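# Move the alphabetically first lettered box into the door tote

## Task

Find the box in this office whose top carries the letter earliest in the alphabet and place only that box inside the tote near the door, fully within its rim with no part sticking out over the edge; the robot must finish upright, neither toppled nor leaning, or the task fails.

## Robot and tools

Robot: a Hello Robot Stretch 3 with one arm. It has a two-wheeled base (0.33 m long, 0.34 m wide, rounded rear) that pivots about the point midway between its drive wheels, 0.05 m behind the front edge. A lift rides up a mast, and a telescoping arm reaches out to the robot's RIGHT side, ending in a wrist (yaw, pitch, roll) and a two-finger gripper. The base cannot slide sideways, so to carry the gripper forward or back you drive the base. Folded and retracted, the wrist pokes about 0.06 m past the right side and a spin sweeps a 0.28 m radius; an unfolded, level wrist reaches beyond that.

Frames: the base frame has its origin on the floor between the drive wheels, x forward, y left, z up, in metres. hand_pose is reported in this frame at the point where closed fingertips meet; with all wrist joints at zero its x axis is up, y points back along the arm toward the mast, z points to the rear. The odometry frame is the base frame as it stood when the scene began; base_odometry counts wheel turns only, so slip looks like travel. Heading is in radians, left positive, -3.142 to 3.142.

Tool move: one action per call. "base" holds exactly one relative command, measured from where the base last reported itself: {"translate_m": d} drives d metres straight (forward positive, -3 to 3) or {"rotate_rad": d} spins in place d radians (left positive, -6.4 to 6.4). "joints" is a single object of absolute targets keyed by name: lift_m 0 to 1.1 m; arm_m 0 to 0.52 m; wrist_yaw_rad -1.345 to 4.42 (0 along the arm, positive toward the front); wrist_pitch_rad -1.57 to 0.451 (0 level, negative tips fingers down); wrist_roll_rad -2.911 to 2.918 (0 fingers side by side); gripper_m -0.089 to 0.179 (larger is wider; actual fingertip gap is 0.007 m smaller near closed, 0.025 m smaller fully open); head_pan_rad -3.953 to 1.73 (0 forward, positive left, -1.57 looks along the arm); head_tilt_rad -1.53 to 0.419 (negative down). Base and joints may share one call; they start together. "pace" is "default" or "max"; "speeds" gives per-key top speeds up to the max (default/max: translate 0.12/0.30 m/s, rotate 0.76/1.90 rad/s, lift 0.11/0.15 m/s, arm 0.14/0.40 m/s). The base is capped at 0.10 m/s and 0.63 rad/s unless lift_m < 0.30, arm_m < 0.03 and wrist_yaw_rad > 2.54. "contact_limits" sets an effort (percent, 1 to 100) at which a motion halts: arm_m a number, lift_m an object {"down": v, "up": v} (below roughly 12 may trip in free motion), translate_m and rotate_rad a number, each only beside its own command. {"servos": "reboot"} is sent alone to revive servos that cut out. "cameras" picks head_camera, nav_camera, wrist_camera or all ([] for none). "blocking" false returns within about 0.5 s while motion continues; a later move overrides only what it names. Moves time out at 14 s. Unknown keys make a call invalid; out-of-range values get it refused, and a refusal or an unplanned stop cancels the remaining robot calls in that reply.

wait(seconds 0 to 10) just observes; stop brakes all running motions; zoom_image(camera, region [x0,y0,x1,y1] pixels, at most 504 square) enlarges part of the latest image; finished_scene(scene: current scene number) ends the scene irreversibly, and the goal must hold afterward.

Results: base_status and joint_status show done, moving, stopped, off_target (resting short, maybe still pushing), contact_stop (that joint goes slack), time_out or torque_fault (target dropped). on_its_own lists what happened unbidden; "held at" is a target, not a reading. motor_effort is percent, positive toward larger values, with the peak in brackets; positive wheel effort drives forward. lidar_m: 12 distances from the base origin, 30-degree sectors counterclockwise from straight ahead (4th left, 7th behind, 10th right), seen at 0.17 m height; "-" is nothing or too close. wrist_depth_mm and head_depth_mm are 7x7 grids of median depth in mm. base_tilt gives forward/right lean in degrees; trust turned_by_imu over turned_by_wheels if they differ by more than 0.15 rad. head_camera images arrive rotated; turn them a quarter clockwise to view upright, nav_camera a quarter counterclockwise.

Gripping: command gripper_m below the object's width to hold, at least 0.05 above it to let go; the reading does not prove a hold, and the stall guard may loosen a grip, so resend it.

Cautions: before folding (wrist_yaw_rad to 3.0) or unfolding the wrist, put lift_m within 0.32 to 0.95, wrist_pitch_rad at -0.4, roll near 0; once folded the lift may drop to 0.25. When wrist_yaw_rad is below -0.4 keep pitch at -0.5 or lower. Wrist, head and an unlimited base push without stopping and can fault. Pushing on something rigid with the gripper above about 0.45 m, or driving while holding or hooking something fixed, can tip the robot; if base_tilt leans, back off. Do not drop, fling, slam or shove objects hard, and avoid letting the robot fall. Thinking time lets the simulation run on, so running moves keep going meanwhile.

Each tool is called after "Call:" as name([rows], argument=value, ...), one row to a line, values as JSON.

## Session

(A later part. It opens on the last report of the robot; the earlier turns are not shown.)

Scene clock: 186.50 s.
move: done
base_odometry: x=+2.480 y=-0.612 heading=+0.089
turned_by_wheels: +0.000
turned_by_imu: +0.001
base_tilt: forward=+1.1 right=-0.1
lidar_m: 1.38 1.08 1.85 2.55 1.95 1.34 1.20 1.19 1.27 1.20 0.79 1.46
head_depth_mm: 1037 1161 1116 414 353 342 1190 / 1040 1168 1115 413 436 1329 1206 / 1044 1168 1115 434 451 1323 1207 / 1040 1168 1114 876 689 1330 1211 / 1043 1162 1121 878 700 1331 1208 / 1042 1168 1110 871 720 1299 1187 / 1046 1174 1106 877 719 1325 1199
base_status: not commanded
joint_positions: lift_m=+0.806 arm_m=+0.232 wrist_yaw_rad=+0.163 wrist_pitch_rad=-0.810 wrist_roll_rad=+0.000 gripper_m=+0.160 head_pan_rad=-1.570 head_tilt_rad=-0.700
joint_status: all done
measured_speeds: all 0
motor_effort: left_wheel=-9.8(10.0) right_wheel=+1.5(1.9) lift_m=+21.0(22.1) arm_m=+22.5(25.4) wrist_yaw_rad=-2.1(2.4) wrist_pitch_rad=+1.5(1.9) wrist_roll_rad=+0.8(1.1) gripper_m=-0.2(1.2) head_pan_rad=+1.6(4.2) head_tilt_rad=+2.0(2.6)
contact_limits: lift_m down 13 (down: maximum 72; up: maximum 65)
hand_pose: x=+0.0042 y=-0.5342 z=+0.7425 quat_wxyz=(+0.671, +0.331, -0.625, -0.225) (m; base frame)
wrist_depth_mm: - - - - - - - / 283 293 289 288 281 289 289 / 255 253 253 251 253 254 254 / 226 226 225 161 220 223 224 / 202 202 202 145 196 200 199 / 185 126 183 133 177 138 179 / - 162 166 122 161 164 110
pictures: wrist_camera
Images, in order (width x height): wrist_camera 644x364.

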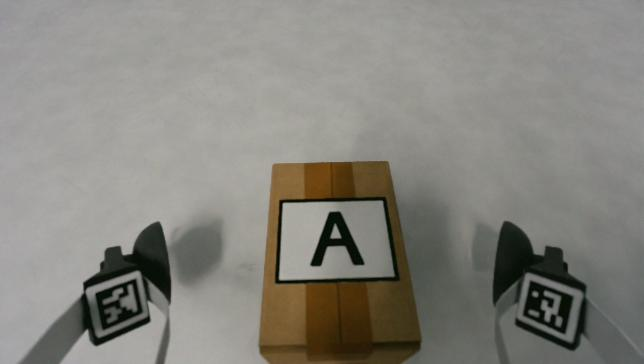

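Call:
move(joints={"lift_m": 0.802}, contact_limits={"lift_m": {"down": 13}}, speeds={"lift_m": 0.05}, cameras=[])

Call:
move(joints={"gripper_m": 0.055}, cameras=[])

Call:
move(joints={"gripper_m": 0.02}, cameras=["wrist_camera"])

Scene clock: 190.70 s.
move: done
base_odometry: x=+2.480 y=-0.612 heading=+0.089
turned_by_wheels: +0.000
turned_by_imu: +0.001
base_tilt: forward=+1.0 right=+0.0
lidar_m: 1.38 1.08 1.86 2.55 1.96 1.34 1.21 1.19 1.27 1.20 0.78 1.46
head_depth_mm: 1040 1160 1117 417 355 316 1189 / 1041 1168 1120 420 436 1330 1210 / 1041 1162 1115 434 452 1337 1208 / 1042 1167 1117 874 686 1329 1213 / 1043 1163 1115 872 701 1330 1206 / 1044 1172 1112 874 720 1297 1186 / 1045 1173 1115 869 717 1328 1204
base_status: not commanded
joint_positions: lift_m=+0.802 arm_m=+0.232 wrist_yaw_rad=+0.163 wrist_pitch_rad=-0.810 wrist_roll_rad=+0.000 gripper_m=+0.160 head_pan_rad=-1.570 head_tilt_rad=-0.700
joint_status: all done
measured_speeds: all 0
motor_effort: left_wheel=-9.7(10.0) right_wheel=+1.4(1.9) lift_m=+19.7(25.8) arm_m=+19.3(20.2) wrist_yaw_rad=-1.8(2.1) wrist_pitch_rad=+1.7(1.9) wrist_roll_rad=+0.9(1.0) gripper_m=+0.1(1.0) head_pan_rad=+2.0(3.4) head_tilt_rad=+0.6(2.4)
contact_limits: lift_m down 13 (down: maximum 72; up: maximum 65)
hand_pose: x=+0.0042 y=-0.5342 z=+0.7385 quat_wxyz=(+0.671, +0.331, -0.625, -0.225) (m; base frame)
wrist_depth_mm: - - - - - - - / 284 276 285 284 282 283 283 / 249 251 248 248 246 246 246 / 221 220 220 157 215 219 218 / 197 197 199 141 189 197 196 / 178 126 176 128 133 137 174 / - 159 165 119 157 160 110
pictures: none
No camera images: "cameras" was empty.

Scene clock: 192.30 s.
move: done
base_odometry: x=+2.480 y=-0.612 heading=+0.089
turned_by_wheels: +0.000
turned_by_imu: +0.000
base_tilt: forward=+1.0 right=-0.1
lidar_m: 1.39 1.08 1.85 2.55 1.96 1.33 1.20 1.19 1.27 1.20 0.78 1.46
head_depth_mm: 1043 1165 1117 417 355 316 1184 / 1036 1164 1123 419 435 1324 1209 / 1043 1169 1112 434 452 1325 1210 / 1041 1166 1114 873 691 1326 1211 / 1042 1162 1111 871 719 1323 1201 / 1042 1170 1109 875 718 1304 1184 / 1045 1167 1110 873 719 1329 1209
base_status: not commanded
joint_positions: lift_m=+0.802 arm_m=+0.232 wrist_yaw_rad=+0.162 wrist_pitch_rad=-0.810 wrist_roll_rad=+0.000 gripper_m=+0.056 head_pan_rad=-1.570 head_tilt_rad=-0.700
joint_status: all done
measured_speeds: all 0
motor_effort: left_wheel=-9.7(10.0) right_wheel=+1.5(2.0) lift_m=+19.4(19.8) arm_m=+18.1(19.9) wrist_yaw_rad=-0.9(2.2) wrist_pitch_rad=+1.3(2.0) wrist_roll_rad=+1.1(1.1) gripper_m=-11.0(93.3) head_pan_rad=+2.3(4.2) head_tilt_rad=+1.8(2.4)
contact_limits: lift_m down 13 (down: maximum 72; up: maximum 65)
hand_pose: x=+0.0041 y=-0.5342 z=+0.7386 quat_wxyz=(+0.671, +0.330, -0.625, -0.225) (m; base frame)
wrist_depth_mm: - - - - - - - / 286 280 284 281 285 283 281 / 251 249 248 248 247 246 246 / 221 220 219 157 216 219 218 / 198 197 158 141 149 196 196 / 179 179 129 128 128 178 177 / 164 158 131 119 136 158 163
pictures: none
No camera images: "cameras" was empty.

Scene clock: 193.20 s.
move: done
base_odometry: x=+2.480 y=-0.612 heading=+0.089
turned_by_wheels: +0.000
turned_by_imu: +0.000
base_tilt: forward=+0.9 right=+0.0
lidar_m: 1.38 1.08 1.85 2.55 1.95 1.34 1.20 1.19 1.27 1.20 0.78 1.46
head_depth_mm: 1040 1163 1122 417 355 316 1190 / 1043 1159 1120 419 435 1334 1211 / 1046 1166 1111 434 452 1329 1210 / 1039 1168 1118 874 691 1339 1211 / 1042 1176 1114 873 719 1327 1207 / 1046 1167 1112 874 718 1303 1183 / 1046 1172 1109 873 719 1326 1209
base_status: not commanded
joint_positions: lift_m=+0.802 arm_m=+0.232 wrist_yaw_rad=+0.162 wrist_pitch_rad=-0.809 wrist_roll_rad=+0.000 gripper_m=+0.021 head_pan_rad=-1.570 head_tilt_rad=-0.700
joint_status: all done
measured_speeds: all 0
motor_effort: left_wheel=-9.7(10.0) right_wheel=+1.3(1.9) lift_m=+19.3(19.7) arm_m=+17.4(18.3) wrist_yaw_rad=-0.8(1.5) wrist_pitch_rad=+1.3(1.7) wrist_roll_rad=+0.8(0.9) gripper_m=-25.0(98.0) head_pan_rad=+3.0(3.1) head_tilt_rad=+1.8(2.7)
contact_limits: lift_m down 13 (down: maximum 72; up: maximum 65)
hand_pose: x=+0.0041 y=-0.5344 z=+0.7387 quat_wxyz=(+0.671, +0.330, -0.625, -0.225) (m; base frame)
wrist_depth_mm: - - - - - - - / 288 280 291 284 286 285 286 / 247 248 249 249 249 245 249 / 220 221 219 157 215 220 217 / 197 198 161 141 148 196 197 / 179 180 128 128 128 178 178 / 164 159 158 119 138 159 162
pictures: wrist_camera
Images, in order (width x height): wrist_camera 644x364.

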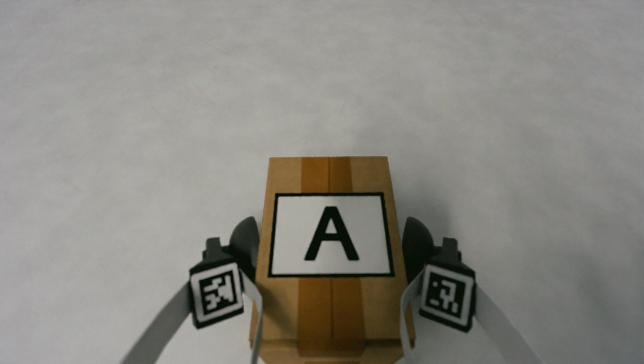

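Gripped well. Raise and retract.

Call:
move(joints={"lift_m": 0.87}, speeds={"lift_m": 0.08}, cameras=["wrist_camera"])

Call:
move(joints={"arm_m": 0.0, "lift_m": 0.88}, speeds={"arm_m": 0.25}, cameras=["wrist_camera"])

Scene clock: 198.30 s.
move: done
base_odometry: x=+2.480 y=-0.612 heading=+0.089
turned_by_wheels: +0.000
turned_by_imu: +0.001
base_tilt: forward=+1.0 right=+0.0
lidar_m: 1.38 1.08 1.85 2.55 1.95 1.34 1.20 1.19 1.27 1.20 0.78 1.46
head_depth_mm: 1042 1162 392 339 686 1307 1213 / 1038 1159 370 384 719 1329 1210 / 1040 1161 1111 405 685 1334 1212 / 1040 1162 1117 684 702 1328 1209 / 1043 1167 1115 872 720 1334 1207 / 1043 1168 1109 873 718 1301 1187 / 1046 1159 1110 871 718 1330 1211
base_status: not commanded
joint_positions: lift_m=+0.870 arm_m=+0.232 wrist_yaw_rad=+0.162 wrist_pitch_rad=-0.816 wrist_roll_rad=+0.000 gripper_m=+0.024 head_pan_rad=-1.570 head_tilt_rad=-0.700
joint_status: all done
measured_speeds: all 0
motor_effort: left_wheel=-9.9(10.0) right_wheel=+0.8(2.0) lift_m=+32.3(34.7) arm_m=+13.9(15.2) wrist_yaw_rad=-0.9(1.4) wrist_pitch_rad=+2.8(3.0) wrist_roll_rad=+0.8(0.9) gripper_m=-12.9(13.1) head_pan_rad=+2.2(3.8) head_tilt_rad=+0.8(2.4)
hand_pose: x=+0.0039 y=-0.5330 z=+0.8056 quat_wxyz=(+0.670, +0.332, -0.624, -0.227) (m; base frame)
wrist_depth_mm: - - - - - - - / - - - - - - - / - - - - - - - / 296 298 288 162 290 294 296 / 274 272 159 144 150 270 271 / 250 248 129 129 128 246 249 / 226 114 130 119 130 218 223
pictures: wrist_camera
Images, in order (width x height): wrist_camera 644x364.

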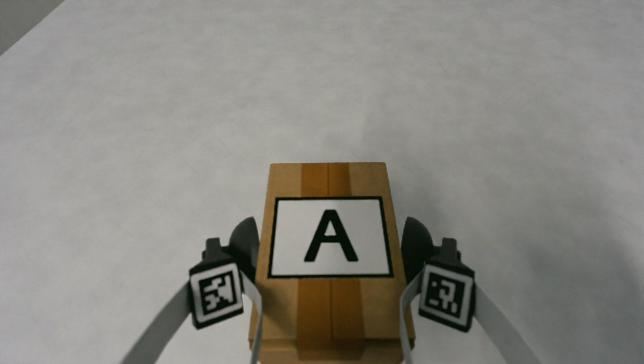

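Scene clock: 201.13 s.
move: done
base_odometry: x=+2.480 y=-0.612 heading=+0.089
turned_by_wheels: +0.000
turned_by_imu: +0.000
base_tilt: forward=+1.0 right=-0.2
lidar_m: 1.38 1.08 1.84 2.55 1.95 1.34 1.20 1.19 1.27 1.20 0.78 1.46
head_depth_mm: 1041 1165 1118 873 720 - - / 1044 1163 1118 879 720 655 - / 1040 1168 1117 876 720 324 - / 1044 1164 1110 878 720 324 362 / 1043 1168 1120 871 719 1310 1206 / 1043 1168 1113 870 719 1306 1191 / 1044 1162 1114 873 718 1327 1205
base_status: not commanded
joint_positions: lift_m=+0.880 arm_m=+0.002 wrist_yaw_rad=+0.162 wrist_pitch_rad=-0.816 wrist_roll_rad=+0.000 gripper_m=+0.024 head_pan_rad=-1.570 head_tilt_rad=-0.700
joint_status: all done
joint sent to its limit — arm_m, lower limit.
measured_speeds: all 0
motor_effort: left_wheel=-9.6(10.0) right_wheel=+1.5(2.0) lift_m=+31.6(34.5) arm_m=-21.7(24.3) wrist_yaw_rad=-0.7(1.4) wrist_pitch_rad=+2.7(3.1) wrist_roll_rad=+0.7(1.1) gripper_m=-12.1(13.7) head_pan_rad=+1.6(3.5) head_tilt_rad=+0.8(1.9)
hand_pose: x=+0.0039 y=-0.3027 z=+0.8155 quat_wxyz=(+0.670, +0.332, -0.624, -0.228) (m; base frame)
wrist_depth_mm: - - - - - - - / - - - - - - - / - - - - - - - / - - - 162 - - - / - - 152 143 151 - 297 / - - 129 129 129 999 - / 939 892 123 119 128 899 923
pictures: wrist_camera
Images, in order (width x height): wrist_camera 644x364.

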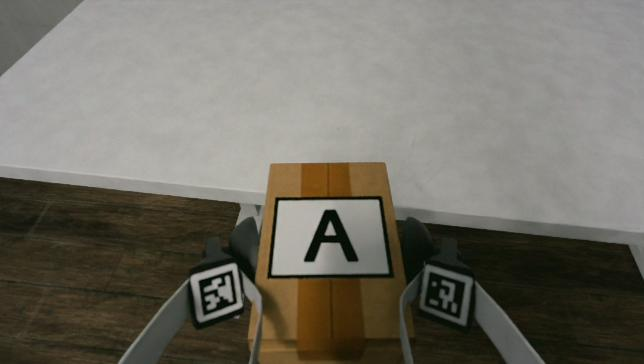

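Call:
move(joints={"wrist_yaw_rad": 1.57, "wrist_pitch_rad": -0.4, "head_pan_rad": 0.0, "head_tilt_rad": -0.35}, cameras=[])

Call:
move(base={"rotate_rad": 2.077}, joints={"lift_m": 0.55}, pace="max", cameras=["wrist_camera", "head_camera"])

Call:
move(joints={"wrist_yaw_rad": 2.62}, cameras=["wrist_camera", "nav_camera"])

Scene clock: 214.77 s.
move: done
base_odometry: x=+2.480 y=-0.612 heading=+0.089
turned_by_wheels: +0.000
turned_by_imu: +0.001
base_tilt: forward=+1.0 right=-0.2
lidar_m: 1.38 1.08 1.86 2.55 1.95 1.34 1.21 1.19 1.27 1.20 0.78 1.46
head_depth_mm: 1176 1252 1340 1426 1526 1650 1528 / 1183 1250 1332 1424 1527 1642 1516 / 1180 1254 1336 1425 1534 1662 1519 / 1181 1261 1332 1427 1531 1664 1514 / 1186 1258 1343 1436 1541 1657 1498 / 1188 1255 1345 1433 1542 1661 1511 / 1185 1262 1345 1418 1550 1674 1508
base_status: not commanded
joint_positions: lift_m=+0.880 arm_m=+0.002 wrist_yaw_rad=+1.567 wrist_pitch_rad=-0.430 wrist_roll_rad=+0.000 gripper_m=+0.024 head_pan_rad=+0.016 head_tilt_rad=-0.346
joint_status: all done
measured_speeds: translate_m=+0.000 rotate_rad=+0.000 lift_m=+0.000 arm_m=+0.000 wrist_yaw_rad=+0.000 wrist_pitch_rad=+0.000 wrist_roll_rad=+0.000 head_pan_rad=-0.024 head_tilt_rad=+0.000
motor_effort: left_wheel=-9.9(10.0) right_wheel=+1.8(1.9) lift_m=+29.6(30.5) arm_m=-12.3(16.2) wrist_yaw_rad=+3.4(6.0) wrist_pitch_rad=+5.3(7.4) wrist_roll_rad=+0.8(1.1) gripper_m=-13.0(13.4) head_pan_rad=-3.3(4.5) head_tilt_rad=+2.2(5.4)
hand_pose: x=+0.2015 y=-0.1477 z=+0.8899 quat_wxyz=(+0.596, +0.594, -0.382, +0.381) (m; base frame)
wrist_depth_mm: - - - - - - - / 930 - - - - - - / - - - - - - - / - - - 169 - - - / - - 156 146 154 - - / - - 130 129 129 - - / - - 124 119 121 - -
pictures: none
No camera images: "cameras" was empty.

Scene clock: 219.00 s.
move: done
base_odometry: x=+2.480 y=-0.612 heading=+2.165
turned_by_wheels: +2.076
turned_by_imu: +2.070
base_tilt: forward=+0.9 right=+0.0
lidar_m: 1.96 1.33 1.38 1.19 1.22 1.20 0.79 1.48 1.38 1.08 1.80 2.55
head_depth_mm: 2207 2334 2436 2571 2530 1913 1521 / 2284 2403 2572 2731 2526 1883 1518 / 2410 2546 2705 2882 2473 1868 1501 / 2545 2662 2837 3085 2483 1866 1509 / 2685 2827 2984 3175 2490 1875 1509 / 1702 1823 1949 2056 2199 1859 1502 / 1761 1889 1972 2099 2220 1804 1500
base_status: done
joint_positions: lift_m=+0.550 arm_m=+0.002 wrist_yaw_rad=+1.567 wrist_pitch_rad=-0.429 wrist_roll_rad=+0.000 gripper_m=+0.024 head_pan_rad=+0.000 head_tilt_rad=-0.349
joint_status: all done
measured_speeds: all 0
motor_effort: left_wheel=-11.1(14.9) right_wheel=+9.9(14.0) lift_m=+21.1(26.2) arm_m=-21.9(22.5) wrist_yaw_rad=+2.9(3.7) wrist_pitch_rad=+5.0(5.5) wrist_roll_rad=+0.8(1.1) gripper_m=-12.0(13.6) head_pan_rad=-2.7(4.5) head_tilt_rad=-1.0(3.1)
hand_pose: x=+0.2017 y=-0.1477 z=+0.5603 quat_wxyz=(+0.596, +0.594, -0.383, +0.381) (m; base frame)
wrist_depth_mm: - - - - - - - / - - - - - - - / - - - - - - - / - - - 169 - - - / - - 156 145 154 - - / 848 897 130 129 129 869 877 / 764 698 124 119 121 722 754
pictures: head_camera (sideways), wrist_camera
Images, in order (width x height): head_camera 896x504, wrist_camera 644x364.

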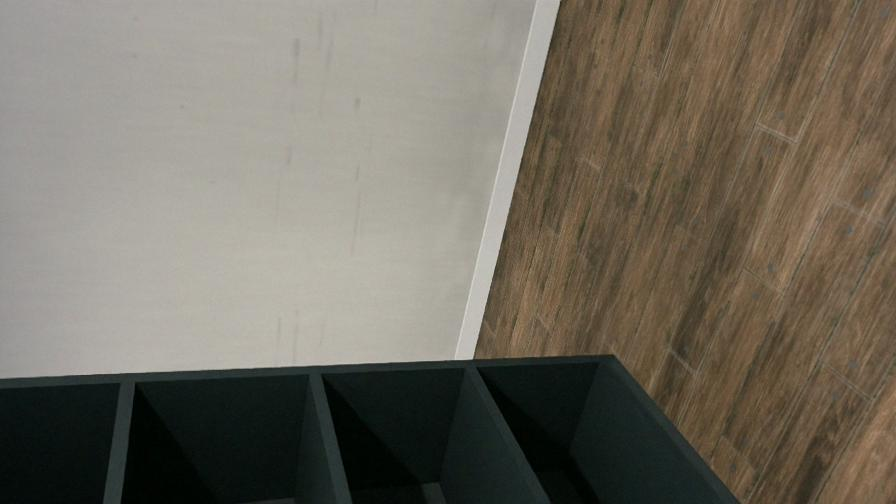

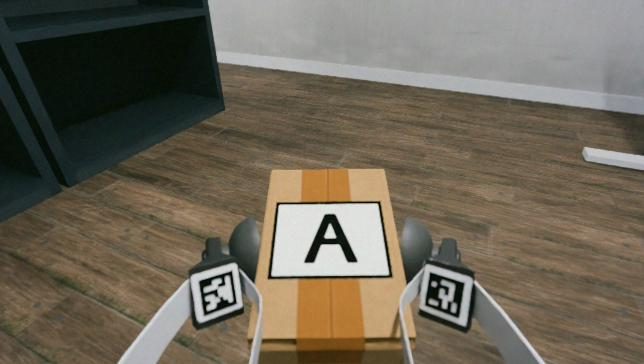

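Scene clock: 220.50 s.
move: done
base_odometry: x=+2.480 y=-0.612 heading=+2.165
turned_by_wheels: +0.000
turned_by_imu: +0.000
base_tilt: forward=+0.9 right=-0.2
lidar_m: 1.96 1.33 1.38 1.19 1.23 1.20 0.79 1.48 1.38 1.08 1.79 2.55
head_depth_mm: 2220 2340 2473 2595 2499 1916 1520 / 2309 2414 2549 2724 2529 1881 1518 / 2423 2540 2733 2880 2490 1877 1504 / 2555 2656 2841 3054 2476 1874 1501 / 2637 2803 3010 3180 2477 1862 1508 / 1702 1830 1908 2031 2201 1861 1490 / 1775 1898 1973 2108 2231 1816 1495
base_status: not commanded
joint_positions: lift_m=+0.550 arm_m=+0.002 wrist_yaw_rad=+2.617 wrist_pitch_rad=-0.429 wrist_roll_rad=+0.000 gripper_m=+0.024 head_pan_rad=+0.000 head_tilt_rad=-0.350
joint_status: all done
measured_speeds: all 0
motor_effort: left_wheel=-10.8(11.2) right_wheel=+9.8(10.5) lift_m=+20.9(21.2) arm_m=-21.9(22.4) wrist_yaw_rad=+3.4(6.9) wrist_pitch_rad=+5.2(5.4) wrist_roll_rad=+0.6(1.1) gripper_m=-11.9(13.6) head_pan_rad=-3.3(4.2) head_tilt_rad=-0.7(2.7)
hand_pose: x=+0.0905 y=+0.0462 z=+0.5603 quat_wxyz=(+0.325, +0.706, -0.034, +0.628) (m; base frame)
wrist_depth_mm: - - - - - - - / - - - - - - - / - - - - - - - / - - - 169 - - - / - - 156 146 154 - - / 869 899 130 130 129 900 878 / 204 679 124 119 121 730 759
pictures: nav_camera (sideways), wrist_camera
Images, in order (width x height): nav_camera 672x504, wrist_camera 644x364.

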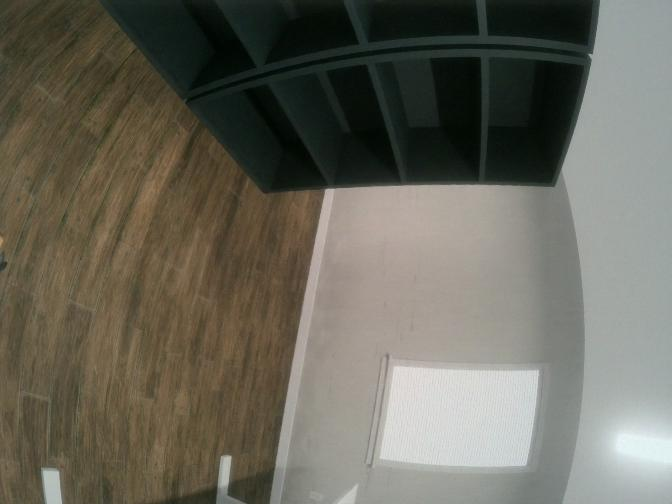

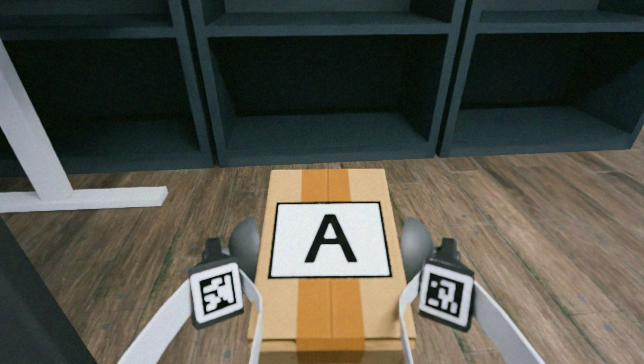

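Call:
move(joints={"lift_m": 0.285}, pace="max", cameras=[])

Call:
move(base={"translate_m": 2.2}, pace="max", cameras=["nav_camera"])

Call:
move(base={"rotate_rad": 1.066}, pace="max", cameras=["nav_camera", "head_camera", "wrist_camera"])

Scene clock: 236.23 s.
move: done
base_odometry: x=+2.480 y=-0.612 heading=+2.165
turned_by_wheels: +0.000
turned_by_imu: +0.001
base_tilt: forward=+1.0 right=-0.2
lidar_m: 1.96 1.33 1.38 1.19 1.23 1.20 0.79 1.49 1.38 1.08 1.79 2.55
head_depth_mm: 2185 2306 2419 2581 2499 1876 1514 / 2296 2429 2581 2715 2524 1894 1512 / 2422 2551 2704 2858 2511 1887 1511 / 2532 2690 2866 3054 2496 1864 1503 / 2673 2832 3001 3181 2481 1860 1496 / 1699 1803 1921 2030 2195 1847 1493 / 1766 1901 1973 2114 2221 1809 1498
base_status: not commanded
joint_positions: lift_m=+0.285 arm_m=+0.002 wrist_yaw_rad=+2.617 wrist_pitch_rad=-0.428 wrist_roll_rad=+0.000 gripper_m=+0.024 head_pan_rad=+0.000 head_tilt_rad=-0.350
joint_status: all done
measured_speeds: all 0
motor_effort: left_wheel=-10.5(11.0) right_wheel=+10.0(10.4) lift_m=+21.1(22.6) arm_m=-19.8(20.8) wrist_yaw_rad=+3.0(3.8) wrist_pitch_rad=+5.2(5.3) wrist_roll_rad=+0.9(1.1) gripper_m=-12.1(13.3) head_pan_rad=-2.7(5.3) head_tilt_rad=-1.7(2.7)
hand_pose: x=+0.0905 y=+0.0463 z=+0.2954 quat_wxyz=(+0.325, +0.706, -0.034, +0.629) (m; base frame)
wrist_depth_mm: - - - - - - - / - - - - - - - / - - - - - - - / 798 814 815 168 814 790 807 / 638 639 157 147 154 656 639 / 531 530 130 129 129 535 532 / 206 104 124 118 124 442 454
pictures: none
No camera images: "cameras" was empty.

Scene clock: 245.00 s.
move: done
base_odometry: x=+1.247 y=+1.210 heading=+2.165
turned_by_wheels: +0.000
turned_by_imu: -0.002
base_tilt: forward=+1.0 right=-0.1
lidar_m: 0.57 0.73 1.53 0.64 0.59 1.31 2.97 2.33 1.82 0.89 0.60 0.56
head_depth_mm: 449 470 497 526 558 593 637 / 468 492 521 553 588 628 677 / 489 517 547 583 624 669 721 / 513 544 577 618 663 714 776 / 539 573 612 654 708 769 836 / 567 606 649 701 759 825 908 / 600 644 690 751 816 892 993
base_status: done
joint_positions: lift_m=+0.285 arm_m=+0.002 wrist_yaw_rad=+2.617 wrist_pitch_rad=-0.428 wrist_roll_rad=+0.000 gripper_m=+0.024 head_pan_rad=+0.000 head_tilt_rad=-0.351
joint_status: not commanded
measured_speeds: all 0
motor_effort: left_wheel=-4.1(15.6) right_wheel=+7.2(15.9) lift_m=+28.3(28.3) arm_m=-16.3(20.0) wrist_yaw_rad=+3.0(3.5) wrist_pitch_rad=+5.0(5.4) wrist_roll_rad=+1.1(1.1) gripper_m=-11.8(13.5) head_pan_rad=-3.7(4.8) head_tilt_rad=+1.8(2.6)
hand_pose: x=+0.0904 y=+0.0464 z=+0.2954 quat_wxyz=(+0.324, +0.706, -0.034, +0.629) (m; base frame)
wrist_depth_mm: 654 - - - - 793 562 / 663 - - - - 813 569 / 663 - - - - 805 566 / 656 821 810 169 800 770 583 / 610 643 157 145 154 637 563 / 535 532 130 129 129 536 529 / 203 104 124 118 125 442 457
pictures: nav_camera (sideways)
Images, in order (width x height): nav_camera 672x504.

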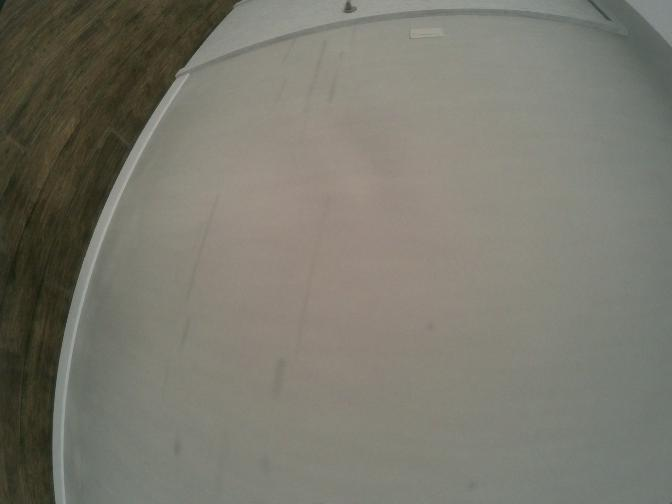

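Scene clock: 246.77 s.
move: done
base_odometry: x=+1.247 y=+1.210 heading=-3.052
turned_by_wheels: +1.066
turned_by_imu: +1.061
base_tilt: forward=+1.1 right=-0.1
lidar_m: 1.56 0.63 0.49 1.30 3.24 2.33 1.82 0.89 0.60 0.56 0.57 0.73
head_depth_mm: 1581 1559 1551 1539 1529 1524 1458 / 2117 2253 2290 2202 2188 1867 1521 / 2159 2284 2453 2629 2477 1875 1500 / 2166 2283 2426 2619 2381 1862 1506 / 2149 2282 2432 2588 2484 1868 1500 / 2141 2284 2430 2597 2450 1860 1495 / 2126 2264 2431 2555 2448 1849 1492
base_status: done
joint_positions: lift_m=+0.285 arm_m=+0.002 wrist_yaw_rad=+2.617 wrist_pitch_rad=-0.428 wrist_roll_rad=+0.000 gripper_m=+0.024 head_pan_rad=+0.000 head_tilt_rad=-0.351
joint_status: not commanded
measured_speeds: all 0
motor_effort: left_wheel=-7.1(16.5) right_wheel=+8.3(16.3) lift_m=+29.8(29.8) arm_m=-22.2(22.4) wrist_yaw_rad=+2.8(3.3) wrist_pitch_rad=+4.9(5.3) wrist_roll_rad=+0.8(1.1) gripper_m=-12.7(13.4) head_pan_rad=-3.6(4.9) head_tilt_rad=+2.7(3.0)
hand_pose: x=+0.0904 y=+0.0464 z=+0.2954 quat_wxyz=(+0.324, +0.706, -0.034, +0.629) (m; base frame)
wrist_depth_mm: - - - 519 632 - - / - - - 558 708 - - / - - 939 613 778 - - / 783 815 809 169 762 787 800 / 647 639 157 146 154 659 656 / 540 527 130 130 129 529 533 / 205 104 124 118 125 441 453
pictures: head_camera (sideways), nav_camera (sideways), wrist_camera
Images, in order (width x height): head_camera 896x504, nav_camera 672x504, wrist_camera 644x364.

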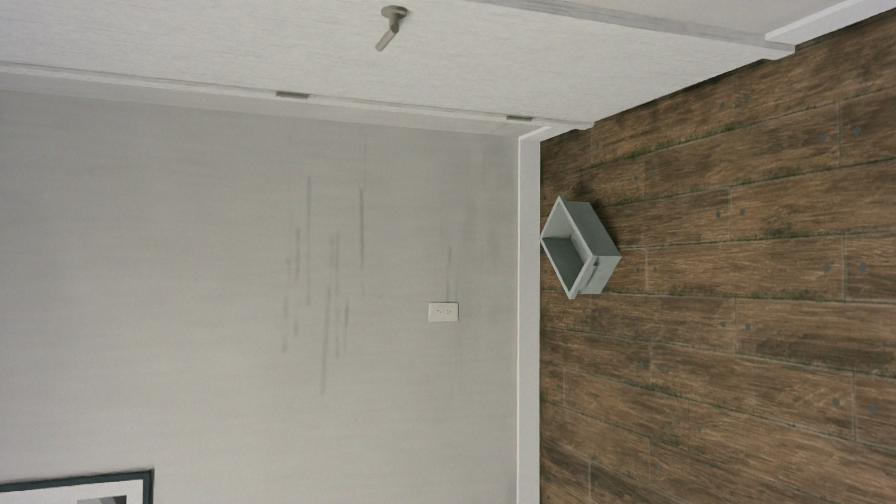

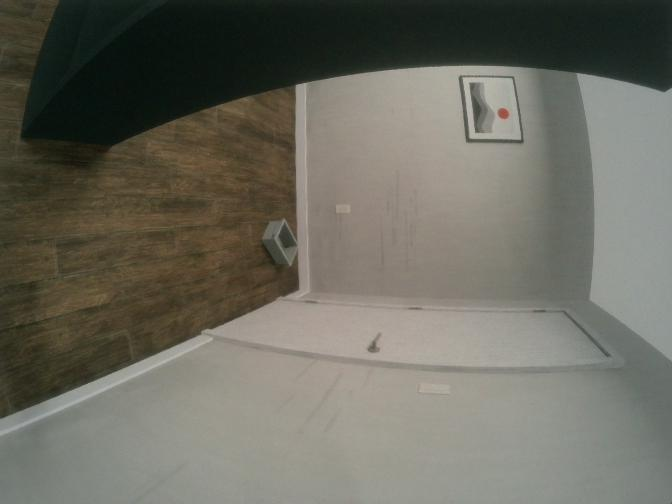

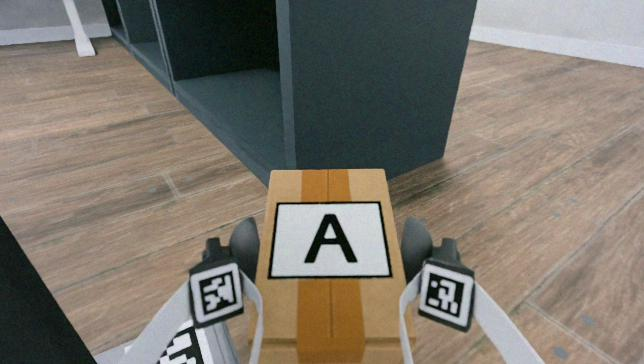

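Call:
move(base={"translate_m": 1.1}, joints={"head_tilt_rad": -0.85}, pace="max", cameras=["head_camera", "nav_camera"])

Scene clock: 261.73 s.
move: done
base_odometry: x=+0.152 y=+1.112 heading=-3.053
turned_by_wheels: +0.000
turned_by_imu: +0.001
base_tilt: forward=+1.0 right=-0.1
lidar_m: 1.31 1.42 1.81 2.10 0.61 0.65 2.87 0.72 0.49 0.46 0.46 0.57
head_depth_mm: 1249 1347 1312 1319 1347 1262 1150 / 1271 1459 1697 1664 1462 1283 1151 / 1266 1445 1700 1694 1458 1286 1147 / 1258 1452 1707 1621 1457 1291 1155 / 1251 1441 1704 1687 1459 1286 1159 / 1256 1444 1698 1703 1460 1295 1155 / 1248 1434 1688 1704 1474 1286 1151
base_status: done
joint_positions: lift_m=+0.285 arm_m=+0.002 wrist_yaw_rad=+2.618 wrist_pitch_rad=-0.428 wrist_roll_rad=+0.000 gripper_m=+0.024 head_pan_rad=+0.000 head_tilt_rad=-0.851
joint_status: all done
measured_speeds: all 0
motor_effort: left_wheel=-3.4(12.1) right_wheel=+9.0(21.0) lift_m=+30.5(32.3) arm_m=-18.7(21.1) wrist_yaw_rad=+2.7(3.2) wrist_pitch_rad=+4.6(5.4) wrist_roll_rad=+0.8(1.1) gripper_m=-11.8(13.7) head_pan_rad=-2.1(3.8) head_tilt_rad=-3.1(5.4)
hand_pose: x=+0.0904 y=+0.0464 z=+0.2954 quat_wxyz=(+0.324, +0.706, -0.034, +0.629) (m; base frame)
wrist_depth_mm: - - - - - - - / - - - - - - - / - - - - - - - / 823 815 790 168 808 801 730 / 635 640 158 146 155 640 659 / 534 528 129 130 129 535 524 / 204 104 124 118 125 439 453
pictures: head_camera (sideways), nav_camera (sideways)
Images, in order (width x height): head_camera 896x504, nav_camera 672x504.

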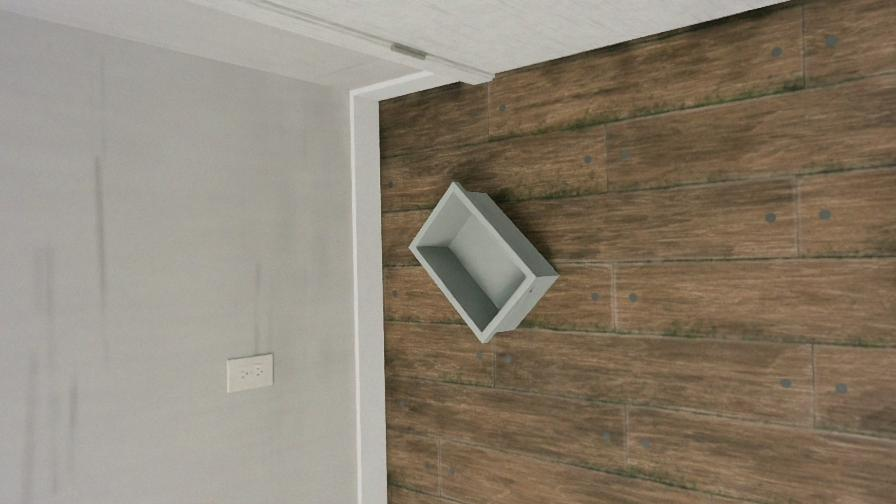

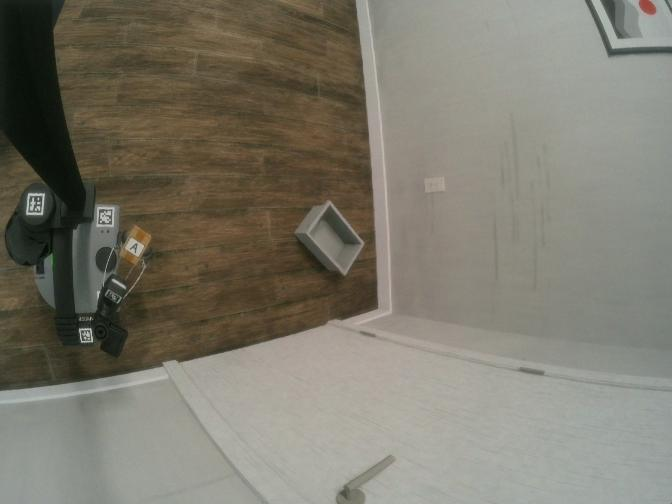

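Call:
zoom_image(camera="head_camera", region=[380, 160, 580, 360])

Scaled by 2.520 from the camera's 896x504 image, which has a finer 1280x720 frame.

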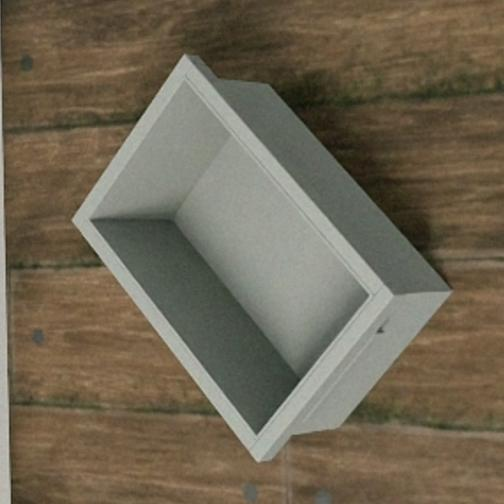

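Call:
move(base={"rotate_rad": 0.639}, joints={"head_tilt_rad": -0.4}, pace="max", cameras=["head_camera", "nav_camera"])

Scene clock: 319.33 s.
move: done
base_odometry: x=+0.152 y=+1.112 heading=-2.414
turned_by_wheels: +0.639
turned_by_imu: +0.636
base_tilt: forward=+0.9 right=-0.2
lidar_m: 1.45 2.00 1.28 0.61 0.72 1.71 0.64 0.47 0.46 0.46 0.63 1.39
head_depth_mm: 1213 1285 1355 1431 1538 1625 1451 / 1282 1359 1441 1539 1657 1713 1451 / 1335 1439 1542 1645 1783 1777 1453 / 1423 1539 1643 1771 1919 1767 1441 / 1509 1656 1783 1927 2065 1764 1441 / 1648 1766 1928 2103 2202 1763 1444 / 1768 1929 2106 2320 2306 1764 1437
base_status: done
joint_positions: lift_m=+0.285 arm_m=+0.002 wrist_yaw_rad=+2.618 wrist_pitch_rad=-0.428 wrist_roll_rad=+0.000 gripper_m=+0.024 head_pan_rad=+0.000 head_tilt_rad=-0.398
joint_status: all done
measured_speeds: all 0
motor_effort: left_wheel=-8.9(17.1) right_wheel=+8.6(16.2) lift_m=+29.3(29.8) arm_m=-20.2(20.2) wrist_yaw_rad=+2.7(3.1) wrist_pitch_rad=+5.0(5.4) wrist_roll_rad=+1.0(1.1) gripper_m=-11.5(13.2) head_pan_rad=-3.0(3.7) head_tilt_rad=+3.0(4.2)
hand_pose: x=+0.0904 y=+0.0464 z=+0.2954 quat_wxyz=(+0.324, +0.706, -0.034, +0.629) (m; base frame)
wrist_depth_mm: 499 - - - - - - / 553 - - - - - - / 586 616 - - - - - / 665 722 795 168 800 825 833 / 641 639 157 147 154 646 638 / 532 535 129 129 129 532 529 / 205 104 124 118 124 439 460
pictures: head_camera (sideways), nav_camera (sideways)
Images, in order (width x height): head_camera 896x504, nav_camera 672x504.

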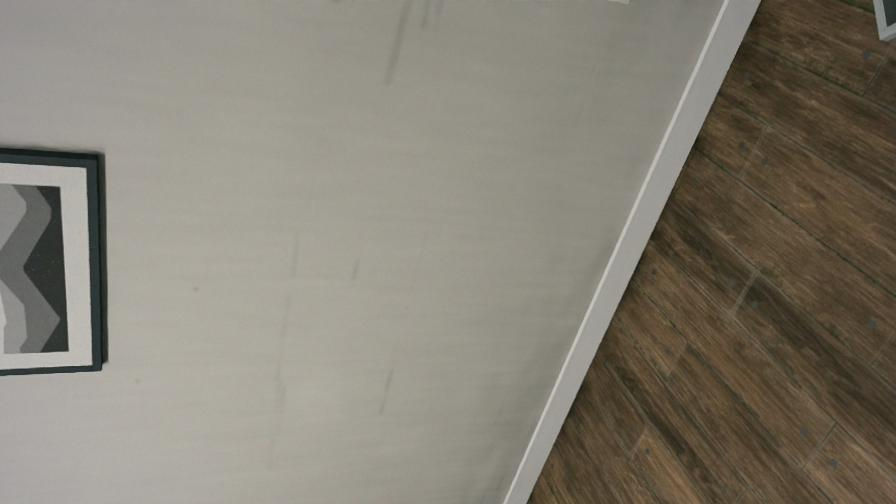

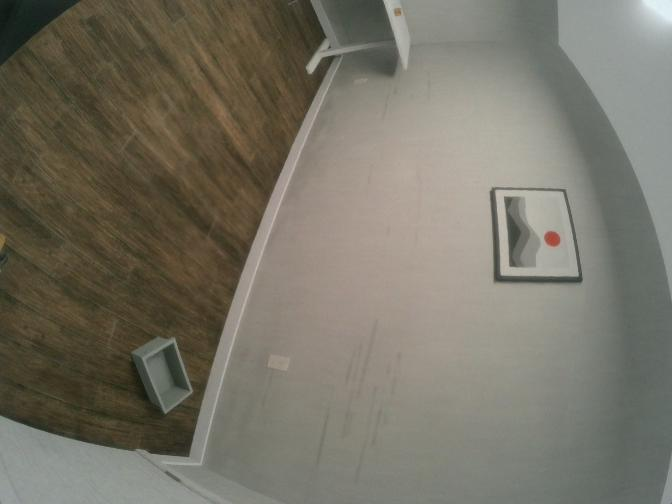

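Call:
move(base={"translate_m": 0.74}, joints={"head_tilt_rad": -1.0, "head_pan_rad": -1.57}, pace="max", cameras=[])

Call:
move(base={"rotate_rad": 0.216}, pace="max", cameras=["head_camera", "nav_camera"])

Scene clock: 327.27 s.
move: done
base_odometry: x=-0.401 y=+0.620 heading=-2.414
turned_by_wheels: +0.000
turned_by_imu: +0.000
base_tilt: forward=+1.0 right=-0.1
lidar_m: 0.79 1.09 2.33 1.37 1.00 0.98 1.17 0.84 0.81 0.84 0.79 0.76
head_depth_mm: 788 903 1061 1292 1344 1222 1116 / 836 966 1158 1428 1349 1226 696 / 900 1050 1269 1468 1350 1234 943 / 983 1159 1433 1504 1333 1206 781 / 1052 1247 1505 1514 1332 1210 1120 / 1004 1136 1315 1459 1345 1226 1125 / 902 1005 1136 1313 1353 1220 1125
base_status: done
joint_positions: lift_m=+0.285 arm_m=+0.002 wrist_yaw_rad=+2.618 wrist_pitch_rad=-0.428 wrist_roll_rad=+0.000 gripper_m=+0.024 head_pan_rad=-1.573 head_tilt_rad=-1.004
joint_status: all done
measured_speeds: all 0
motor_effort: left_wheel=+3.8(10.9) right_wheel=+2.9(17.0) lift_m=+27.0(28.2) arm_m=-21.1(22.6) wrist_yaw_rad=+2.9(3.2) wrist_pitch_rad=+4.8(5.5) wrist_roll_rad=+0.7(1.1) gripper_m=-12.8(13.4) head_pan_rad=+3.4(4.6) head_tilt_rad=-0.6(6.9)
hand_pose: x=+0.0904 y=+0.0464 z=+0.2954 quat_wxyz=(+0.324, +0.706, -0.034, +0.629) (m; base frame)
wrist_depth_mm: - - - - - - 862 / - - - - - - 900 / - - - - - - 865 / 810 808 826 169 807 817 781 / 650 624 158 146 154 645 655 / 530 536 130 130 128 531 527 / 204 104 124 118 124 438 460
pictures: none
No camera images: "cameras" was empty.

Scene clock: 328.23 s.
move: done
base_odometry: x=-0.401 y=+0.620 heading=-2.199
turned_by_wheels: +0.216
turned_by_imu: +0.215
base_tilt: forward=+1.2 right=-0.1
lidar_m: 0.86 1.43 2.08 1.15 0.98 1.78 0.99 0.81 0.81 0.90 0.76 0.76
head_depth_mm: 893 992 1149 1350 1351 1221 1122 / 972 1120 1309 1468 1352 1221 687 / 1065 1245 1497 1509 1327 1225 947 / 1006 1186 1457 1510 1350 1208 780 / 920 1063 1273 1461 1356 1229 1123 / 842 965 1135 1367 1354 1231 1126 / 779 883 1020 1214 1339 1234 1125
base_status: done
joint_positions: lift_m=+0.285 arm_m=+0.002 wrist_yaw_rad=+2.618 wrist_pitch_rad=-0.428 wrist_roll_rad=+0.000 gripper_m=+0.024 head_pan_rad=-1.571 head_tilt_rad=-1.002
joint_status: not commanded
measured_speeds: all 0
motor_effort: left_wheel=-8.5(15.5) right_wheel=+10.2(17.2) lift_m=+26.6(26.8) arm_m=-21.4(21.4) wrist_yaw_rad=+2.5(3.3) wrist_pitch_rad=+4.7(5.3) wrist_roll_rad=+0.7(1.0) gripper_m=-13.0(13.4) head_pan_rad=+2.4(4.1) head_tilt_rad=+0.0(1.8)
hand_pose: x=+0.0904 y=+0.0464 z=+0.2954 quat_wxyz=(+0.324, +0.706, -0.034, +0.629) (m; base frame)
wrist_depth_mm: - - - - - - - / - - - - - - - / - - - - - - - / 784 794 803 168 791 807 816 / 653 631 158 146 153 654 634 / 540 530 130 130 129 535 540 / 204 104 124 118 124 445 455
pictures: head_camera (sideways), nav_camera (sideways)
Images, in order (width x height): head_camera 896x504, nav_camera 672x504.

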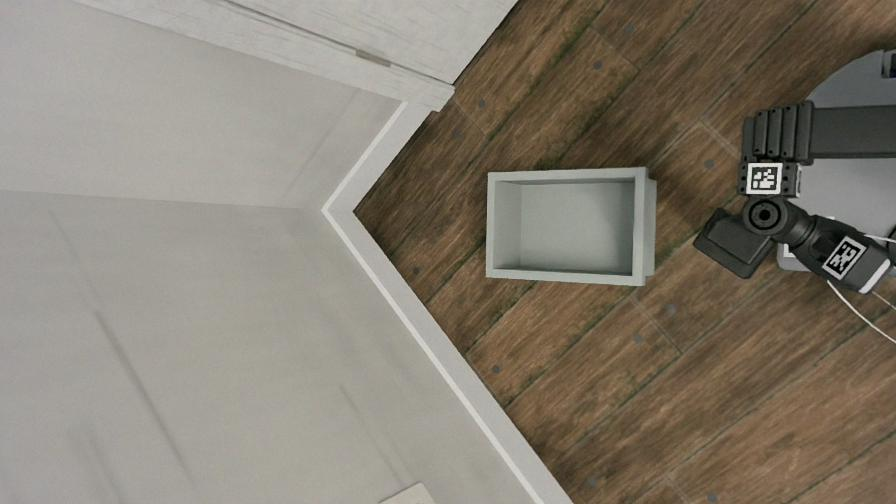

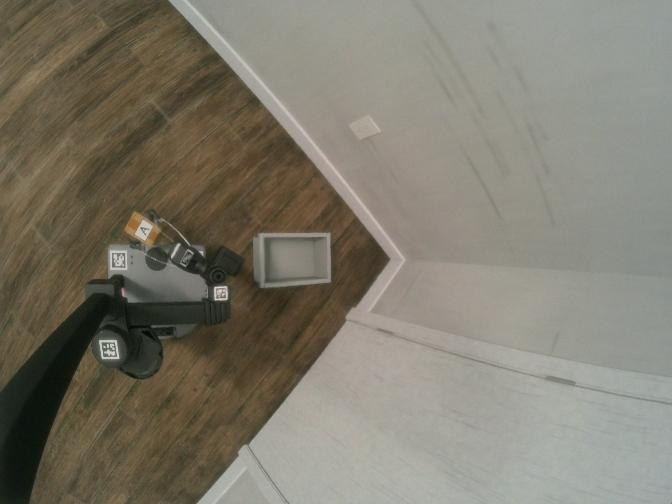

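Call:
move(base={"translate_m": 0.036}, joints={"lift_m": 0.55}, pace="max", cameras=[])

Call:
move(joints={"wrist_yaw_rad": 1.2}, cameras=[])

Call:
move(joints={"wrist_yaw_rad": 0.0, "wrist_pitch_rad": -0.95, "arm_m": 0.28, "lift_m": 0.46}, cameras=["wrist_camera", "head_camera"])

Scene clock: 341.47 s.
move: done
base_odometry: x=-0.422 y=+0.591 heading=-2.199
turned_by_wheels: +0.000
turned_by_imu: +0.001
base_tilt: forward=+1.0 right=-0.2
lidar_m: 0.83 1.39 2.15 1.18 1.00 1.84 1.02 0.84 0.84 0.87 0.73 0.73
head_depth_mm: 921 1021 1175 1395 1349 1208 450 / 1000 1147 1343 1491 1358 481 451 / 1059 1251 1523 1508 1334 496 979 / 966 1144 1396 1514 1330 553 540 / 882 1022 1229 1456 1360 1228 1110 / 811 926 1089 1319 1361 1235 1127 / 747 848 984 1170 1318 1233 1126
base_status: done
joint_positions: lift_m=+0.550 arm_m=+0.002 wrist_yaw_rad=+2.618 wrist_pitch_rad=-0.428 wrist_roll_rad=+0.000 gripper_m=+0.024 head_pan_rad=-1.569 head_tilt_rad=-1.000
joint_status: all done
measured_speeds: all 0
motor_effort: left_wheel=-3.8(8.0) right_wheel=+8.4(16.7) lift_m=+31.2(34.5) arm_m=-19.0(22.4) wrist_yaw_rad=+2.9(3.2) wrist_pitch_rad=+4.8(5.3) wrist_roll_rad=+0.6(1.1) gripper_m=-12.3(13.3) head_pan_rad=+2.7(3.7) head_tilt_rad=-0.2(1.8)
hand_pose: x=+0.0904 y=+0.0465 z=+0.5605 quat_wxyz=(+0.324, +0.706, -0.034, +0.629) (m; base frame)
wrist_depth_mm: - - - - - - - / - - - - - - - / - - - - - - - / - - - 168 - - - / - - 157 147 154 - - / 880 880 129 130 129 880 881 / 206 709 124 118 120 723 741
pictures: none
No camera images: "cameras" was empty.

Scene clock: 343.17 s.
move: done
base_odometry: x=-0.422 y=+0.591 heading=-2.199
turned_by_wheels: +0.000
turned_by_imu: +0.000
base_tilt: forward=+1.0 right=+0.0
lidar_m: 0.83 1.38 2.14 1.18 1.00 1.84 1.02 0.84 0.84 0.87 0.73 0.73
head_depth_mm: 918 1024 1172 1392 1351 1213 451 / 1005 1153 1352 1483 1355 481 451 / 1058 1256 1516 1507 1340 499 981 / 966 1144 1396 1511 1332 585 992 / 879 1023 1222 1458 1357 595 1123 / 811 926 1091 1314 1357 1183 1121 / 751 848 981 1167 1324 1212 1125
base_status: not commanded
joint_positions: lift_m=+0.550 arm_m=+0.002 wrist_yaw_rad=+1.203 wrist_pitch_rad=-0.428 wrist_roll_rad=+0.000 gripper_m=+0.024 head_pan_rad=-1.569 head_tilt_rad=-1.000
joint_status: all done
measured_speeds: all 0
motor_effort: left_wheel=-3.8(3.9) right_wheel=+8.8(9.0) lift_m=+30.2(31.6) arm_m=-16.9(19.0) wrist_yaw_rad=-2.3(5.2) wrist_pitch_rad=+4.7(5.2) wrist_roll_rad=+0.7(1.0) gripper_m=-12.0(13.6) head_pan_rad=+0.9(2.8) head_tilt_rad=-0.6(1.6)
hand_pose: x=+0.1868 y=-0.2271 z=+0.5605 quat_wxyz=(+0.655, +0.515, -0.484, +0.267) (m; base frame)
wrist_depth_mm: 811 704 614 555 507 463 418 / 917 787 694 614 541 485 452 / - 881 755 641 585 534 480 / - - 868 168 629 563 522 / - - 157 146 153 619 551 / 848 854 130 130 129 671 618 / 777 706 124 119 121 685 655
pictures: none
No camera images: "cameras" was empty.

Scene clock: 346.43 s.
move: done
base_odometry: x=-0.422 y=+0.591 heading=-2.199
turned_by_wheels: +0.000
turned_by_imu: +0.000
base_tilt: forward=+1.0 right=-0.1
lidar_m: 0.83 1.39 2.15 1.18 1.00 1.84 1.01 0.84 0.84 0.87 0.73 0.73
head_depth_mm: 918 1022 1178 1387 1361 1221 1125 / 1004 1150 1344 1418 650 569 525 / 1061 1255 1516 737 1313 1213 978 / 967 1140 1394 1489 1336 1224 991 / 882 1023 1220 1460 1350 1227 1117 / 811 929 1090 1310 1354 1232 1126 / 751 848 980 1165 1322 1239 1121
base_status: not commanded
joint_positions: lift_m=+0.460 arm_m=+0.280 wrist_yaw_rad=+0.003 wrist_pitch_rad=-0.962 wrist_roll_rad=+0.000 gripper_m=+0.024 head_pan_rad=-1.569 head_tilt_rad=-1.000
joint_status: all done
measured_speeds: all 0
motor_effort: left_wheel=-3.6(3.9) right_wheel=+8.5(9.0) lift_m=+20.4(28.9) arm_m=+22.6(25.8) wrist_yaw_rad=-2.1(6.0) wrist_pitch_rad=+2.0(4.4) wrist_roll_rad=+0.8(1.1) gripper_m=-12.3(13.3) head_pan_rad=+1.5(2.9) head_tilt_rad=-0.8(1.9)
hand_pose: x=-0.0212 y=-0.5517 z=+0.3747 quat_wxyz=(+0.628, +0.328, -0.626, -0.327) (m; base frame)
wrist_depth_mm: 345 403 514 664 587 468 376 / 369 452 596 717 641 505 418 / 407 513 661 677 668 551 463 / 457 554 615 163 617 605 489 / 494 575 157 144 151 567 554 / 528 532 129 129 128 523 532 / 502 489 124 119 129 488 496
pictures: head_camera (sideways), wrist_camera
Images, in order (width x height): head_camera 896x504, wrist_camera 644x364.

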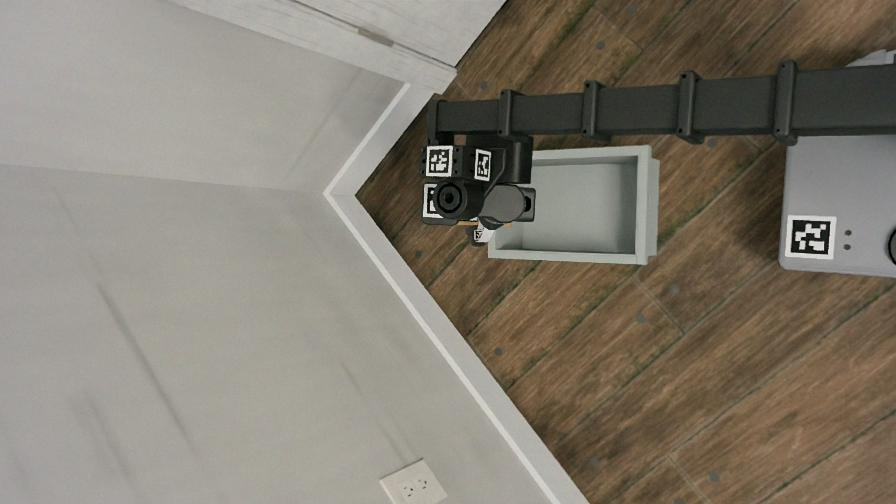

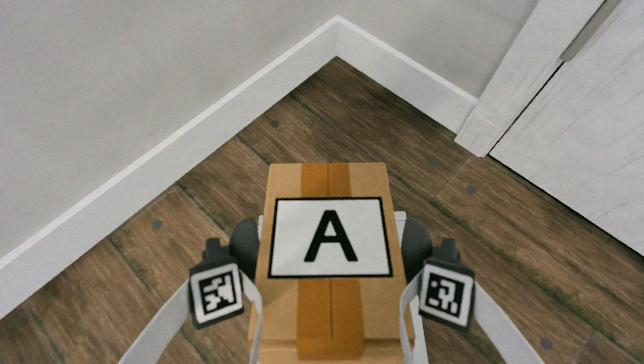

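Call:
zoom_image(camera="wrist_camera", region=[220, 150, 460, 364])

Scaled by 2.100.

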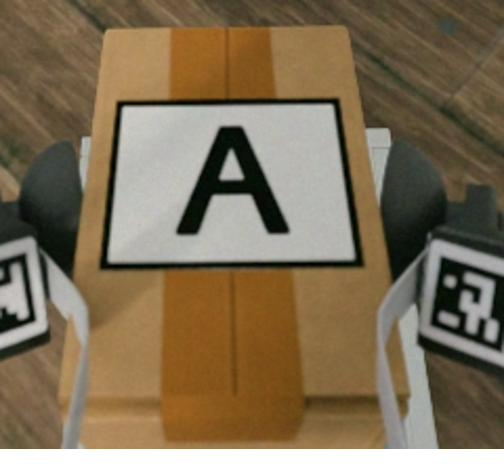

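Call:
move(base={"translate_m": -0.008}, joints={"lift_m": 0.32}, contact_limits={"lift_m": {"down": 14}}, speeds={"lift_m": 0.08}, cameras=["wrist_camera"])

Scene clock: 396.20 s.
move: done
base_odometry: x=-0.418 y=+0.598 heading=-2.199
turned_by_wheels: +0.000
turned_by_imu: +0.001
base_tilt: forward=+0.9 right=-0.2
lidar_m: 0.84 1.40 2.13 1.18 1.00 1.83 1.01 0.83 0.83 0.88 0.74 0.74
head_depth_mm: 912 1015 1170 1379 1348 1230 1119 / 995 1139 1341 1472 1311 1180 660 / 1052 1242 1522 1507 873 1189 968 / 977 1153 1403 1511 1337 1224 995 / 892 1033 1237 1465 1354 1224 1118 / 817 933 1097 1329 1359 1231 1129 / 756 858 987 1180 1334 1234 1123
base_status: done
joint_positions: lift_m=+0.320 arm_m=+0.280 wrist_yaw_rad=+0.003 wrist_pitch_rad=-0.962 wrist_roll_rad=+0.000 gripper_m=+0.024 head_pan_rad=-1.569 head_tilt_rad=-1.000
joint_status: all done
measured_speeds: all 0
motor_effort: left_wheel=-8.3(11.8) right_wheel=-3.2(5.8) lift_m=+20.2(22.2) arm_m=+12.4(16.8) wrist_yaw_rad=-2.0(2.4) wrist_pitch_rad=+2.2(2.3) wrist_roll_rad=+0.8(1.0) gripper_m=-12.5(13.7) head_pan_rad=+0.5(1.7) head_tilt_rad=-0.6(2.0)
contact_limits: lift_m down 14 (down: maximum 72; up: maximum 65)
hand_pose: x=-0.0212 y=-0.5516 z=+0.2347 quat_wxyz=(+0.627, +0.328, -0.626, -0.327) (m; base frame)
wrist_depth_mm: 350 411 504 595 558 456 372 / 376 440 543 553 546 498 401 / 403 484 504 494 498 498 474 / 441 456 454 162 327 457 462 / 425 422 157 144 150 418 424 / 393 395 129 129 129 394 391 / 369 114 128 119 129 353 363
pictures: wrist_camera
Images, in order (width x height): wrist_camera 644x364.

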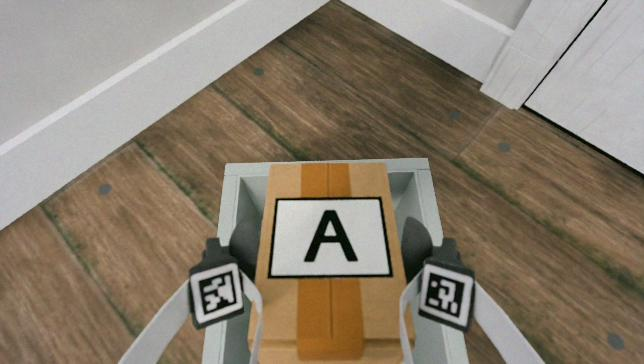

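Call:
move(joints={"lift_m": 0.2, "arm_m": 0.29}, contact_limits={"lift_m": {"down": 14}}, speeds={"lift_m": 0.08}, cameras=["wrist_camera", "head_camera"])

Scene clock: 403.80 s.
move: done
base_odometry: x=-0.418 y=+0.598 heading=-2.199
turned_by_wheels: +0.000
turned_by_imu: +0.001
base_tilt: forward=+1.0 right=+0.0
lidar_m: 0.83 1.39 2.13 1.17 1.00 1.83 1.01 0.83 0.83 0.87 0.74 0.74
head_depth_mm: 912 1011 1160 1385 1353 1227 1118 / 996 1144 1335 1478 1331 1212 956 / 1057 1246 1531 1511 963 1193 957 / 972 1149 1403 1511 1316 1234 998 / 888 1030 1235 1469 1349 1225 1125 / 816 936 1095 1332 1352 1219 1126 / 755 857 994 1175 1327 1231 1125
base_status: not commanded
joint_positions: lift_m=+0.200 arm_m=+0.290 wrist_yaw_rad=+0.003 wrist_pitch_rad=-0.963 wrist_roll_rad=+0.000 gripper_m=+0.024 head_pan_rad=-1.569 head_tilt_rad=-1.000
joint_status: all done
measured_speeds: all 0
motor_effort: left_wheel=-8.2(8.4) right_wheel=-2.7(3.5) lift_m=+21.5(22.1) arm_m=+20.1(25.3) wrist_yaw_rad=-2.0(2.7) wrist_pitch_rad=+2.3(2.4) wrist_roll_rad=+0.8(1.0) gripper_m=-12.1(13.2) head_pan_rad=-0.6(2.8) head_tilt_rad=-1.0(2.5)
contact_limits: lift_m down 14 (down: maximum 72; up: maximum 65)
hand_pose: x=-0.0212 y=-0.5616 z=+0.1146 quat_wxyz=(+0.627, +0.328, -0.626, -0.327) (m; base frame)
wrist_depth_mm: 332 394 424 415 421 412 374 / 360 382 385 379 216 382 376 / 348 342 227 241 243 329 344 / 321 312 249 162 282 205 320 / 297 179 160 143 150 191 291 / 276 162 129 129 128 158 274 / 257 114 127 119 129 141 255
pictures: head_camera (sideways), wrist_camera
Images, in order (width x height): head_camera 896x504, wrist_camera 644x364.

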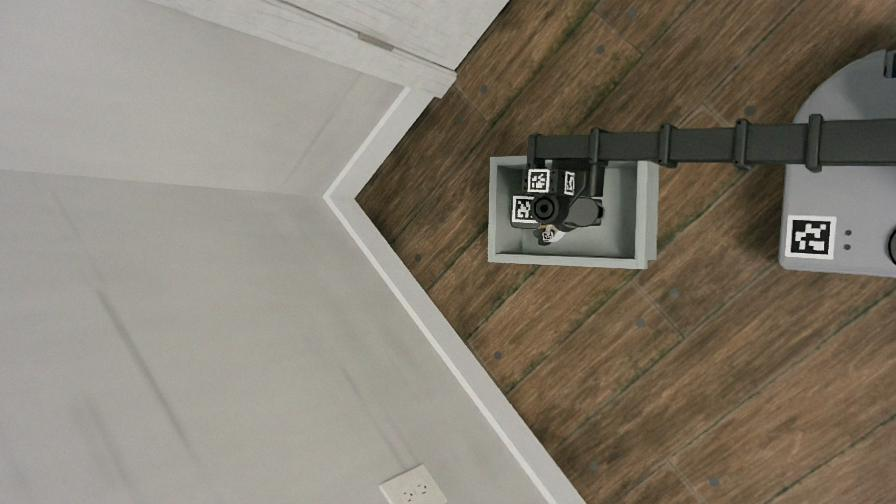

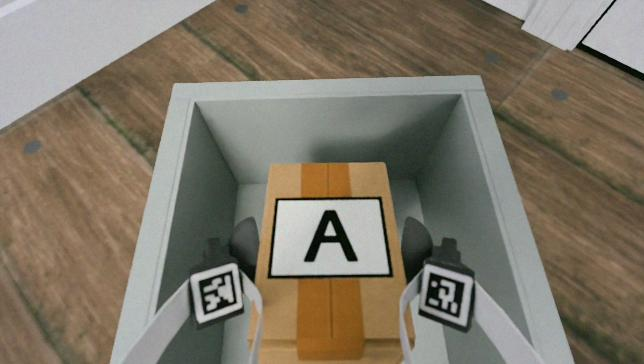

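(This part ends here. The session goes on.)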